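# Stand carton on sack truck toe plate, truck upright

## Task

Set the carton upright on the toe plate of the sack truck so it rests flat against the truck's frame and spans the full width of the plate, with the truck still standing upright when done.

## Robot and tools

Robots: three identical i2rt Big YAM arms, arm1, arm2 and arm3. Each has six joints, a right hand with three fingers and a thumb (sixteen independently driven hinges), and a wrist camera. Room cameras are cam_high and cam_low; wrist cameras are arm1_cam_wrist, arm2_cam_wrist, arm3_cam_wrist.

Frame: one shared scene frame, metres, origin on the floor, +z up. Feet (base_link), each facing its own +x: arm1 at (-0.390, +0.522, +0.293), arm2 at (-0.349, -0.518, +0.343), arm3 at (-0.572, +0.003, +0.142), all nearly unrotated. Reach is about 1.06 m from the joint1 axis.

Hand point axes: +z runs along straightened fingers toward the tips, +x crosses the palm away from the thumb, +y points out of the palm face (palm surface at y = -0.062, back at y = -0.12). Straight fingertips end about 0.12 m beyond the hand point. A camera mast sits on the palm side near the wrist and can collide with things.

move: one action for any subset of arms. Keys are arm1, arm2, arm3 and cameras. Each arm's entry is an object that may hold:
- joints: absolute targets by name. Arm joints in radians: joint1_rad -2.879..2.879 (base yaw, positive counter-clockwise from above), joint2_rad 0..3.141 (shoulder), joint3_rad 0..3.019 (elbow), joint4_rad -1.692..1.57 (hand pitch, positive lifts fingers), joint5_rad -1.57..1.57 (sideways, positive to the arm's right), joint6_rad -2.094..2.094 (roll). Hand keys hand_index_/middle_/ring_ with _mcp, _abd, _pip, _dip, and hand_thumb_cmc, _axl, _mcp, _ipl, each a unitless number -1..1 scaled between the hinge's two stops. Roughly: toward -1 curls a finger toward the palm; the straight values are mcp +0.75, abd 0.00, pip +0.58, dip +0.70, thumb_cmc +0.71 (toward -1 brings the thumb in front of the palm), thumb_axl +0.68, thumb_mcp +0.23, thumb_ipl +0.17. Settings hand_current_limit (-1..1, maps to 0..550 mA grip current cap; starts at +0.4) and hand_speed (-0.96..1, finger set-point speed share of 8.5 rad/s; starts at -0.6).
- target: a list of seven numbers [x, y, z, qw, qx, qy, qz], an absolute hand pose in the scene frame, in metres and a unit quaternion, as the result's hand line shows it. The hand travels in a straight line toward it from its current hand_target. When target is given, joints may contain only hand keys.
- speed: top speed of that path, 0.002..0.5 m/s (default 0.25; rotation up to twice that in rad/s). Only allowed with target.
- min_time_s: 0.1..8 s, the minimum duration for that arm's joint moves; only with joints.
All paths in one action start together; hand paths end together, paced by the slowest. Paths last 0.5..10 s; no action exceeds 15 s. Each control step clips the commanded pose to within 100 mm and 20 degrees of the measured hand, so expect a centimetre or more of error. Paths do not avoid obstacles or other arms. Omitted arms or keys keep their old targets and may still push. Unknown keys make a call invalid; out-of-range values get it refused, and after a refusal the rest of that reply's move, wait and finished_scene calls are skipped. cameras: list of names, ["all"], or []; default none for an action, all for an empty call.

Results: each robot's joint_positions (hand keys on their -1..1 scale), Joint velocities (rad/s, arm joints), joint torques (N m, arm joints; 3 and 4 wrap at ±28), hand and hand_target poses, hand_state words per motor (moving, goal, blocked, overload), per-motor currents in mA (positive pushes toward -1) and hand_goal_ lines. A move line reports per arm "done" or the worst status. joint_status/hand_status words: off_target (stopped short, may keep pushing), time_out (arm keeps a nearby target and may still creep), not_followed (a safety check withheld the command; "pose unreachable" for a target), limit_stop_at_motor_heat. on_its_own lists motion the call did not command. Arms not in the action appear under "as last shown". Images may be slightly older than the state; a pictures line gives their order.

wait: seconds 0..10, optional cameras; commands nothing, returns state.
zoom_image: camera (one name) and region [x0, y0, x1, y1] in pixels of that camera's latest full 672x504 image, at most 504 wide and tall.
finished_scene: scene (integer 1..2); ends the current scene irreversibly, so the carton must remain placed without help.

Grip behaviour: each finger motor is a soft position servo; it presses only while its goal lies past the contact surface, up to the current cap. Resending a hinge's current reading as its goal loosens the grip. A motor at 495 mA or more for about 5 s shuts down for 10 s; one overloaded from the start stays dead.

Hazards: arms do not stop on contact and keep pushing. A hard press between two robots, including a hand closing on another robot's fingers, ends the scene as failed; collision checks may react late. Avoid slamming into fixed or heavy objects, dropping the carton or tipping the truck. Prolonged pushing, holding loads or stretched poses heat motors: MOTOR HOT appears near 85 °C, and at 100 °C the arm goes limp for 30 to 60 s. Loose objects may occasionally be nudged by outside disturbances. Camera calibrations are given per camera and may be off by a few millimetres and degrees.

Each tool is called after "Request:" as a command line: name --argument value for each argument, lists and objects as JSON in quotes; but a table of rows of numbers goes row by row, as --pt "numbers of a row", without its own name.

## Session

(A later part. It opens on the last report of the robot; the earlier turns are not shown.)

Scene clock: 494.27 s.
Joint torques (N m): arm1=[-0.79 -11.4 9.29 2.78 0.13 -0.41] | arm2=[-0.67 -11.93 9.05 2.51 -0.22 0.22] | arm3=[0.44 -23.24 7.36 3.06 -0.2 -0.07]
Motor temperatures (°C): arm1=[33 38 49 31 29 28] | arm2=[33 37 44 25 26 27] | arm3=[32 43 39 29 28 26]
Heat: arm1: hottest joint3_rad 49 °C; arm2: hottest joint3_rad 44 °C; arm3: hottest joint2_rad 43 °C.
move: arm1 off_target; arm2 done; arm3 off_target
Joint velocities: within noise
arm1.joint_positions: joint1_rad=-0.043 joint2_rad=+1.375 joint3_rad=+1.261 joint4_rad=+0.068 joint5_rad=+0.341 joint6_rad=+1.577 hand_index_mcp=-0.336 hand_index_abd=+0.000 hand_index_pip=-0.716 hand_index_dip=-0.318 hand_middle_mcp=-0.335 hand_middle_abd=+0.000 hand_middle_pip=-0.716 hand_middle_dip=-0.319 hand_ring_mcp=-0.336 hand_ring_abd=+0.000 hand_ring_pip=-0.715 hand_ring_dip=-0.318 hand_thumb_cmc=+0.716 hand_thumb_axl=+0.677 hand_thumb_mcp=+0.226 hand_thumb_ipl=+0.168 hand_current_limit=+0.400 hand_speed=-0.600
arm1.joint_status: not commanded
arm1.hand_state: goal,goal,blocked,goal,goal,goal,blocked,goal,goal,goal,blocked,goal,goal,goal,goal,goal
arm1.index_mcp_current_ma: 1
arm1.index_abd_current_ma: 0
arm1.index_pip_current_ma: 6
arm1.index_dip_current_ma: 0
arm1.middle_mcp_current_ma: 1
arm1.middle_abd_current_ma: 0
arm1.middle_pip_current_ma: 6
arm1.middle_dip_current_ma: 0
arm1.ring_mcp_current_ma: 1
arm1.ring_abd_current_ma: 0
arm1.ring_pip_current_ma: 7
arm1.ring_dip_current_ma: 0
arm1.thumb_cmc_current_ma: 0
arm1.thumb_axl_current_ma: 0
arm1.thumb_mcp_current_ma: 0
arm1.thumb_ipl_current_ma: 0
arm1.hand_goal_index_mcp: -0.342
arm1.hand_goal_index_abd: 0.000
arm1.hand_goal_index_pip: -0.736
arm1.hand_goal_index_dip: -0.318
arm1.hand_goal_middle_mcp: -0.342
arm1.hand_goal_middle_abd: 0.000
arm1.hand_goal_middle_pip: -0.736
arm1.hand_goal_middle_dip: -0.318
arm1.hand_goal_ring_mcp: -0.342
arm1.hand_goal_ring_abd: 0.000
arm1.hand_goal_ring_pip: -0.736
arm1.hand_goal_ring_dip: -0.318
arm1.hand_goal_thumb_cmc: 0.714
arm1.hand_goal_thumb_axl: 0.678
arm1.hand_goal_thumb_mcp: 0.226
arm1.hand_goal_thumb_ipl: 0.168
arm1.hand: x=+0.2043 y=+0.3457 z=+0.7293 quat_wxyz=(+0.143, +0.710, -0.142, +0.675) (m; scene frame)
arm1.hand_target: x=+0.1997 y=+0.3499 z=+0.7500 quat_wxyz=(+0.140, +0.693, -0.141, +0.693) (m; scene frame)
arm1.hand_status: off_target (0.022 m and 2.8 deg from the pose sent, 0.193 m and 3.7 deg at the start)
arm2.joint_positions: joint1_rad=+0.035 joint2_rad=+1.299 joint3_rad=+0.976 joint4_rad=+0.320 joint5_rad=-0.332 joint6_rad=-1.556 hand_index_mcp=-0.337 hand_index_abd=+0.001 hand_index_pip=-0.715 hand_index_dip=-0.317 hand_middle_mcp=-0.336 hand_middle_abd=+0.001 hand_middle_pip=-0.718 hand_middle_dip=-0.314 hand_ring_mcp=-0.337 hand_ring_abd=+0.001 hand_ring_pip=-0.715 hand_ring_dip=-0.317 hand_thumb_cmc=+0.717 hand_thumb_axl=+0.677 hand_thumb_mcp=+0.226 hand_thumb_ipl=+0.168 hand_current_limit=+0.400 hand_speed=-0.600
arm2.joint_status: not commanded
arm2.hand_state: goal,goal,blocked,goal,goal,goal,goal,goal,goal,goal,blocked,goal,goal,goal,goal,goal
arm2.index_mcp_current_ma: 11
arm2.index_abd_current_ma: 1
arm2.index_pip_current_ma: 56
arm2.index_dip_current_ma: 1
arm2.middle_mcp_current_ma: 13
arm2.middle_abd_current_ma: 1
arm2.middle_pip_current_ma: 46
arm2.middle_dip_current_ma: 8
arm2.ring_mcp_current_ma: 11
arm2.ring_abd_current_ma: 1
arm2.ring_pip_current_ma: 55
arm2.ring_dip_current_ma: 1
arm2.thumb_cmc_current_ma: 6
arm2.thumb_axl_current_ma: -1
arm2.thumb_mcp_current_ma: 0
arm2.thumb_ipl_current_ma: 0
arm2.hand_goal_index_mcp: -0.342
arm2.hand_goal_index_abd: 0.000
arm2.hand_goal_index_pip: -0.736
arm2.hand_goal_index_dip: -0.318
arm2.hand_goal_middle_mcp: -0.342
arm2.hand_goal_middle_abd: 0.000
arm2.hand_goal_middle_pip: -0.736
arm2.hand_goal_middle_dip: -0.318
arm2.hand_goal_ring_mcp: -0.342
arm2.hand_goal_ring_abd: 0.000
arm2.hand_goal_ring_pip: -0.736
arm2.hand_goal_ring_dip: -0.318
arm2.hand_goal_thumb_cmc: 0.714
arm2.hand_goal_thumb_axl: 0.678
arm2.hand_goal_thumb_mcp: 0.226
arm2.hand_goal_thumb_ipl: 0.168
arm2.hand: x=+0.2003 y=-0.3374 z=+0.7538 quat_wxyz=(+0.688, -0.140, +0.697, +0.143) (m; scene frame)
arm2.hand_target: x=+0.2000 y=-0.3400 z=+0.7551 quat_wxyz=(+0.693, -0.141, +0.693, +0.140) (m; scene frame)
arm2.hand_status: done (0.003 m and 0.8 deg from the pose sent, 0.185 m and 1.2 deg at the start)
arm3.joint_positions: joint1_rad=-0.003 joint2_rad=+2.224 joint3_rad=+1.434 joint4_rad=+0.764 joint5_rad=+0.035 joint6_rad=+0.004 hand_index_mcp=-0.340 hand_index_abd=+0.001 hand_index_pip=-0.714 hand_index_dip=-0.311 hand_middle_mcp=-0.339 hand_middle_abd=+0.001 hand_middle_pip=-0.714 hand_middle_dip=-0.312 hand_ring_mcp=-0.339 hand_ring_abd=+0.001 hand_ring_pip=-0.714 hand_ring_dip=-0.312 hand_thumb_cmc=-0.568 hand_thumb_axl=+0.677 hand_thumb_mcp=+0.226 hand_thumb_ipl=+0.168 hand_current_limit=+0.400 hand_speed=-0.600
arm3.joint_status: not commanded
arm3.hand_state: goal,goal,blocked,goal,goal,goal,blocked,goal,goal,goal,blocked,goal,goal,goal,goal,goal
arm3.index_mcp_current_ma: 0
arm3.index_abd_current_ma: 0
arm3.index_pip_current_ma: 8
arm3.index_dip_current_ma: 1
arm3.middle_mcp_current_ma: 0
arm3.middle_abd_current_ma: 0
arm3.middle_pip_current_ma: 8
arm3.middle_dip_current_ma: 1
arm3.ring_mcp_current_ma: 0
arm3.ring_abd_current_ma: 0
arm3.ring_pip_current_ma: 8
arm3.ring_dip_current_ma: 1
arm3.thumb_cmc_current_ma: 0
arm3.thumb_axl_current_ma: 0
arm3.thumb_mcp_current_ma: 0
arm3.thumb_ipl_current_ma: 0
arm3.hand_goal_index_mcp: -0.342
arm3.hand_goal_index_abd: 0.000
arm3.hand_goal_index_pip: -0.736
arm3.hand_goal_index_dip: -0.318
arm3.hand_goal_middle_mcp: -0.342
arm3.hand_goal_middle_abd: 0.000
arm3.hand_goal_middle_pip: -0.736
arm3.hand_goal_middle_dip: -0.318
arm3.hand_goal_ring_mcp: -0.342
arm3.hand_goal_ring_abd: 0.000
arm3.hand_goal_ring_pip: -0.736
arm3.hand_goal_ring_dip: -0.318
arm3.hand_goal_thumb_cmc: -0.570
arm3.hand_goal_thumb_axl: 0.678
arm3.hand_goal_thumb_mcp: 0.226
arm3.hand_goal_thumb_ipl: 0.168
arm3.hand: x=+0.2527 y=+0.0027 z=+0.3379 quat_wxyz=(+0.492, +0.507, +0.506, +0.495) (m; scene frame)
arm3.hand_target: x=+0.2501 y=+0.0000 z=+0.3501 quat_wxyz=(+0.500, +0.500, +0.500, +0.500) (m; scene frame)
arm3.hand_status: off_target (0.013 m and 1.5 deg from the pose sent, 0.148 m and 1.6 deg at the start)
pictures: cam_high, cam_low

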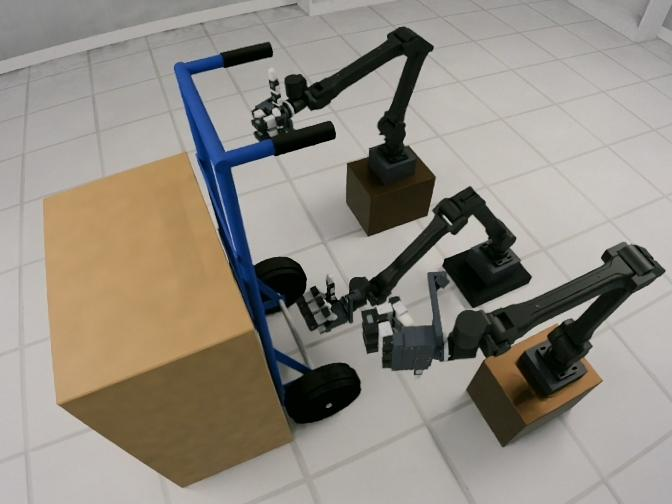

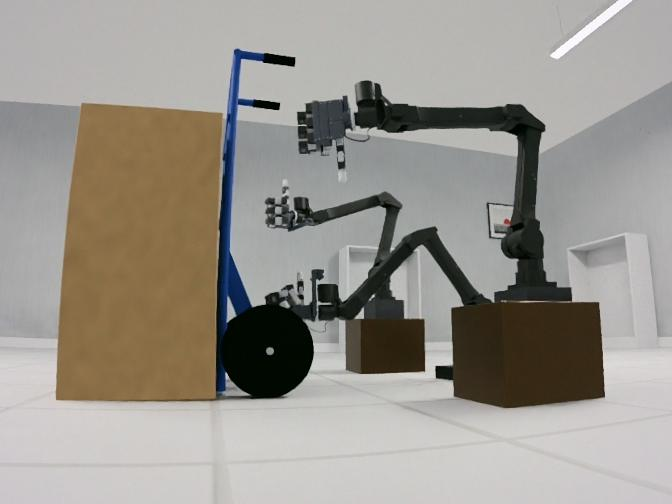

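Request:
wait --seconds 0.1 --cameras '["arm3_cam_wrist","arm1_cam_wrist","arm2_cam_wrist"]'

Scene clock: 495.53 s.
Joint torques (N m): arm1=[-1.26 -11.16 9.26 2.84 0.16 -0.43] | arm2=[-0.62 -11.63 9.05 2.56 -0.22 0.24] | arm3=[0.44 -23.3 7.36 3.04 -0.2 -0.07]
Motor temperatures (°C): arm1=[33 38 49 31 29 28] | arm2=[33 37 44 25 26 27] | arm3=[32 43 39 29 28 26]
Heat: arm1: hottest joint3_rad 49 °C; arm2: hottest joint3_rad 44 °C; arm3: hottest joint2_rad 43 °C.
Joint velocities: within noise
arm1.joint_positions: joint1_rad=-0.043 joint2_rad=+1.375 joint3_rad=+1.261 joint4_rad=+0.068 joint5_rad=+0.341 joint6_rad=+1.577 hand_index_mcp=-0.336 hand_index_abd=+0.000 hand_index_pip=-0.716 hand_index_dip=-0.318 hand_middle_mcp=-0.335 hand_middle_abd=+0.000 hand_middle_pip=-0.716 hand_middle_dip=-0.319 hand_ring_mcp=-0.336 hand_ring_abd=+0.000 hand_ring_pip=-0.715 hand_ring_dip=-0.318 hand_thumb_cmc=+0.716 hand_thumb_axl=+0.677 hand_thumb_mcp=+0.226 hand_thumb_ipl=+0.168 hand_current_limit=+0.400 hand_speed=-0.600
arm1.joint_status: not commanded
arm1.hand_state: goal,goal,blocked,goal,goal,goal,blocked,goal,goal,goal,blocked,goal,goal,goal,goal,goal
arm1.index_mcp_current_ma: 1
arm1.index_abd_current_ma: 0
arm1.index_pip_current_ma: 6
arm1.index_dip_current_ma: 0
arm1.middle_mcp_current_ma: 1
arm1.middle_abd_current_ma: 0
arm1.middle_pip_current_ma: 6
arm1.middle_dip_current_ma: 0
arm1.ring_mcp_current_ma: 1
arm1.ring_abd_current_ma: 0
arm1.ring_pip_current_ma: 7
arm1.ring_dip_current_ma: 0
arm1.thumb_cmc_current_ma: 0
arm1.thumb_axl_current_ma: 0
arm1.thumb_mcp_current_ma: 0
arm1.thumb_ipl_current_ma: 0
arm1.hand_goal_index_mcp: -0.342
arm1.hand_goal_index_abd: 0.000
arm1.hand_goal_index_pip: -0.736
arm1.hand_goal_index_dip: -0.318
arm1.hand_goal_middle_mcp: -0.342
arm1.hand_goal_middle_abd: 0.000
arm1.hand_goal_middle_pip: -0.736
arm1.hand_goal_middle_dip: -0.318
arm1.hand_goal_ring_mcp: -0.342
arm1.hand_goal_ring_abd: 0.000
arm1.hand_goal_ring_pip: -0.736
arm1.hand_goal_ring_dip: -0.318
arm1.hand_goal_thumb_cmc: 0.714
arm1.hand_goal_thumb_axl: 0.678
arm1.hand_goal_thumb_mcp: 0.226
arm1.hand_goal_thumb_ipl: 0.168
arm1.hand: x=+0.2043 y=+0.3457 z=+0.7293 quat_wxyz=(+0.143, +0.710, -0.142, +0.675) (m; scene frame)
arm1.hand_target: x=+0.1997 y=+0.3499 z=+0.7500 quat_wxyz=(+0.140, +0.693, -0.141, +0.693) (m; scene frame)
arm1.hand_status: off_target (0.022 m and 2.8 deg from the pose sent, 0.193 m and 3.7 deg at the start)
arm2.joint_positions: joint1_rad=+0.035 joint2_rad=+1.299 joint3_rad=+0.976 joint4_rad=+0.320 joint5_rad=-0.332 joint6_rad=-1.556 hand_index_mcp=-0.337 hand_index_abd=+0.001 hand_index_pip=-0.715 hand_index_dip=-0.317 hand_middle_mcp=-0.336 hand_middle_abd=+0.001 hand_middle_pip=-0.718 hand_middle_dip=-0.314 hand_ring_mcp=-0.337 hand_ring_abd=+0.001 hand_ring_pip=-0.715 hand_ring_dip=-0.317 hand_thumb_cmc=+0.717 hand_thumb_axl=+0.677 hand_thumb_mcp=+0.226 hand_thumb_ipl=+0.168 hand_current_limit=+0.400 hand_speed=-0.600
arm2.joint_status: not commanded
arm2.hand_state: goal,goal,blocked,goal,goal,goal,goal,goal,goal,goal,blocked,goal,goal,goal,goal,goal
arm2.index_mcp_current_ma: 11
arm2.index_abd_current_ma: 1
arm2.index_pip_current_ma: 56
arm2.index_dip_current_ma: 1
arm2.middle_mcp_current_ma: 13
arm2.middle_abd_current_ma: 1
arm2.middle_pip_current_ma: 46
arm2.middle_dip_current_ma: 8
arm2.ring_mcp_current_ma: 11
arm2.ring_abd_current_ma: 1
arm2.ring_pip_current_ma: 55
arm2.ring_dip_current_ma: 1
arm2.thumb_cmc_current_ma: 6
arm2.thumb_axl_current_ma: -1
arm2.thumb_mcp_current_ma: 0
arm2.thumb_ipl_current_ma: 0
arm2.hand_goal_index_mcp: -0.342
arm2.hand_goal_index_abd: 0.000
arm2.hand_goal_index_pip: -0.736
arm2.hand_goal_index_dip: -0.318
arm2.hand_goal_middle_mcp: -0.342
arm2.hand_goal_middle_abd: 0.000
arm2.hand_goal_middle_pip: -0.736
arm2.hand_goal_middle_dip: -0.318
arm2.hand_goal_ring_mcp: -0.342
arm2.hand_goal_ring_abd: 0.000
arm2.hand_goal_ring_pip: -0.736
arm2.hand_goal_ring_dip: -0.318
arm2.hand_goal_thumb_cmc: 0.714
arm2.hand_goal_thumb_axl: 0.678
arm2.hand_goal_thumb_mcp: 0.226
arm2.hand_goal_thumb_ipl: 0.168
arm2.hand: x=+0.2003 y=-0.3374 z=+0.7538 quat_wxyz=(+0.688, -0.140, +0.697, +0.143) (m; scene frame)
arm2.hand_target: x=+0.2000 y=-0.3400 z=+0.7551 quat_wxyz=(+0.693, -0.141, +0.693, +0.140) (m; scene frame)
arm2.hand_status: done (0.003 m and 0.8 deg from the pose sent, 0.185 m and 1.2 deg at the start)
arm3.joint_positions: joint1_rad=-0.003 joint2_rad=+2.224 joint3_rad=+1.434 joint4_rad=+0.764 joint5_rad=+0.035 joint6_rad=+0.004 hand_index_mcp=-0.340 hand_index_abd=+0.001 hand_index_pip=-0.714 hand_index_dip=-0.311 hand_middle_mcp=-0.339 hand_middle_abd=+0.001 hand_middle_pip=-0.714 hand_middle_dip=-0.312 hand_ring_mcp=-0.339 hand_ring_abd=+0.001 hand_ring_pip=-0.714 hand_ring_dip=-0.312 hand_thumb_cmc=-0.568 hand_thumb_axl=+0.677 hand_thumb_mcp=+0.226 hand_thumb_ipl=+0.168 hand_current_limit=+0.400 hand_speed=-0.600
arm3.joint_status: not commanded
arm3.hand_state: goal,goal,blocked,goal,goal,goal,blocked,goal,goal,goal,blocked,goal,goal,goal,goal,goal
arm3.index_mcp_current_ma: 0
arm3.index_abd_current_ma: 0
arm3.index_pip_current_ma: 8
arm3.index_dip_current_ma: 1
arm3.middle_mcp_current_ma: 0
arm3.middle_abd_current_ma: 0
arm3.middle_pip_current_ma: 8
arm3.middle_dip_current_ma: 1
arm3.ring_mcp_current_ma: 0
arm3.ring_abd_current_ma: 0
arm3.ring_pip_current_ma: 8
arm3.ring_dip_current_ma: 1
arm3.thumb_cmc_current_ma: 0
arm3.thumb_axl_current_ma: 0
arm3.thumb_mcp_current_ma: 0
arm3.thumb_ipl_current_ma: 0
arm3.hand_goal_index_mcp: -0.342
arm3.hand_goal_index_abd: 0.000
arm3.hand_goal_index_pip: -0.736
arm3.hand_goal_index_dip: -0.318
arm3.hand_goal_middle_mcp: -0.342
arm3.hand_goal_middle_abd: 0.000
arm3.hand_goal_middle_pip: -0.736
arm3.hand_goal_middle_dip: -0.318
arm3.hand_goal_ring_mcp: -0.342
arm3.hand_goal_ring_abd: 0.000
arm3.hand_goal_ring_pip: -0.736
arm3.hand_goal_ring_dip: -0.318
arm3.hand_goal_thumb_cmc: -0.570
arm3.hand_goal_thumb_axl: 0.678
arm3.hand_goal_thumb_mcp: 0.226
arm3.hand_goal_thumb_ipl: 0.168
arm3.hand: x=+0.2527 y=+0.0027 z=+0.3379 quat_wxyz=(+0.492, +0.507, +0.506, +0.495) (m; scene frame)
arm3.hand_target: x=+0.2501 y=+0.0000 z=+0.3501 quat_wxyz=(+0.500, +0.500, +0.500, +0.500) (m; scene frame)
arm3.hand_status: off_target (0.013 m and 1.5 deg from the pose sent, 0.148 m and 1.6 deg at the start)
wait: 0.10 s; at rest from the start
pictures: arm1_cam_wrist, arm2_cam_wrist, arm3_cam_wrist
camera_calibration:
arm1_cam_wrist: T_world_to_cam=[[-0.291803, -0.555882, -0.778361, 0.855322], [-0.450001, 0.797876, -0.401116, 0.0638168], [0.844009, 0.233216, -0.48297, 0.224802], [0, 0, 0, 1]] pos_world=[0.0885682, 0.372113, 0.79992]
arm2_cam_wrist: T_world_to_cam=[[-0.200219, 0.587046, 0.784404, -0.315492], [-0.475467, -0.758238, 0.446101, -0.547235], [0.856647, -0.28364, 0.430935, -0.475515], [0, 0, 0, 1]] pos_world=[0.0839893, -0.364601, 0.696511]
arm3_cam_wrist: T_world_to_cam=[[0.00320282, -0.777724, 0.628597, -0.181972], [-0.726942, -0.433467, -0.532598, 0.320353], [0.686691, -0.455248, -0.566749, 0.1476], [0, 0, 0, 1]] pos_world=[0.132106, 0.0645331, 0.368659]

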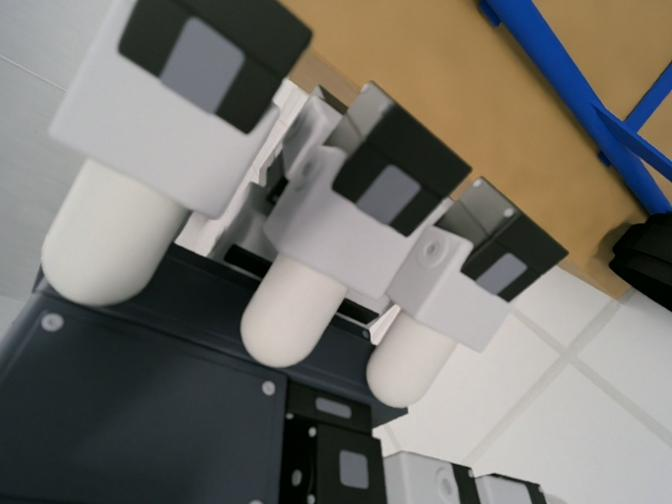

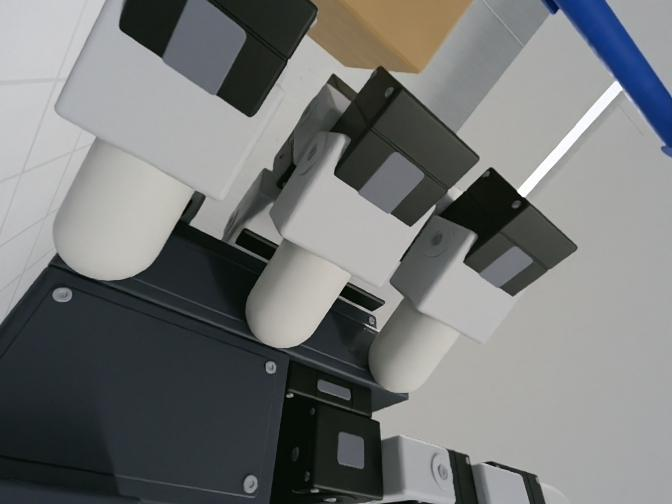

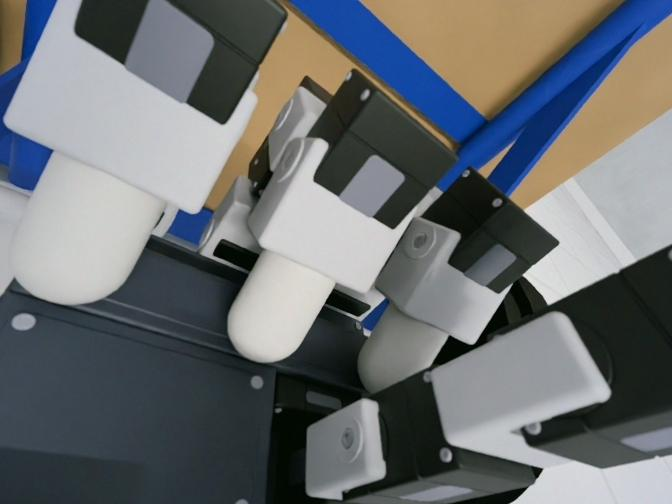

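Request:
finished_scene --scene 1

The scene is finished: the task was done.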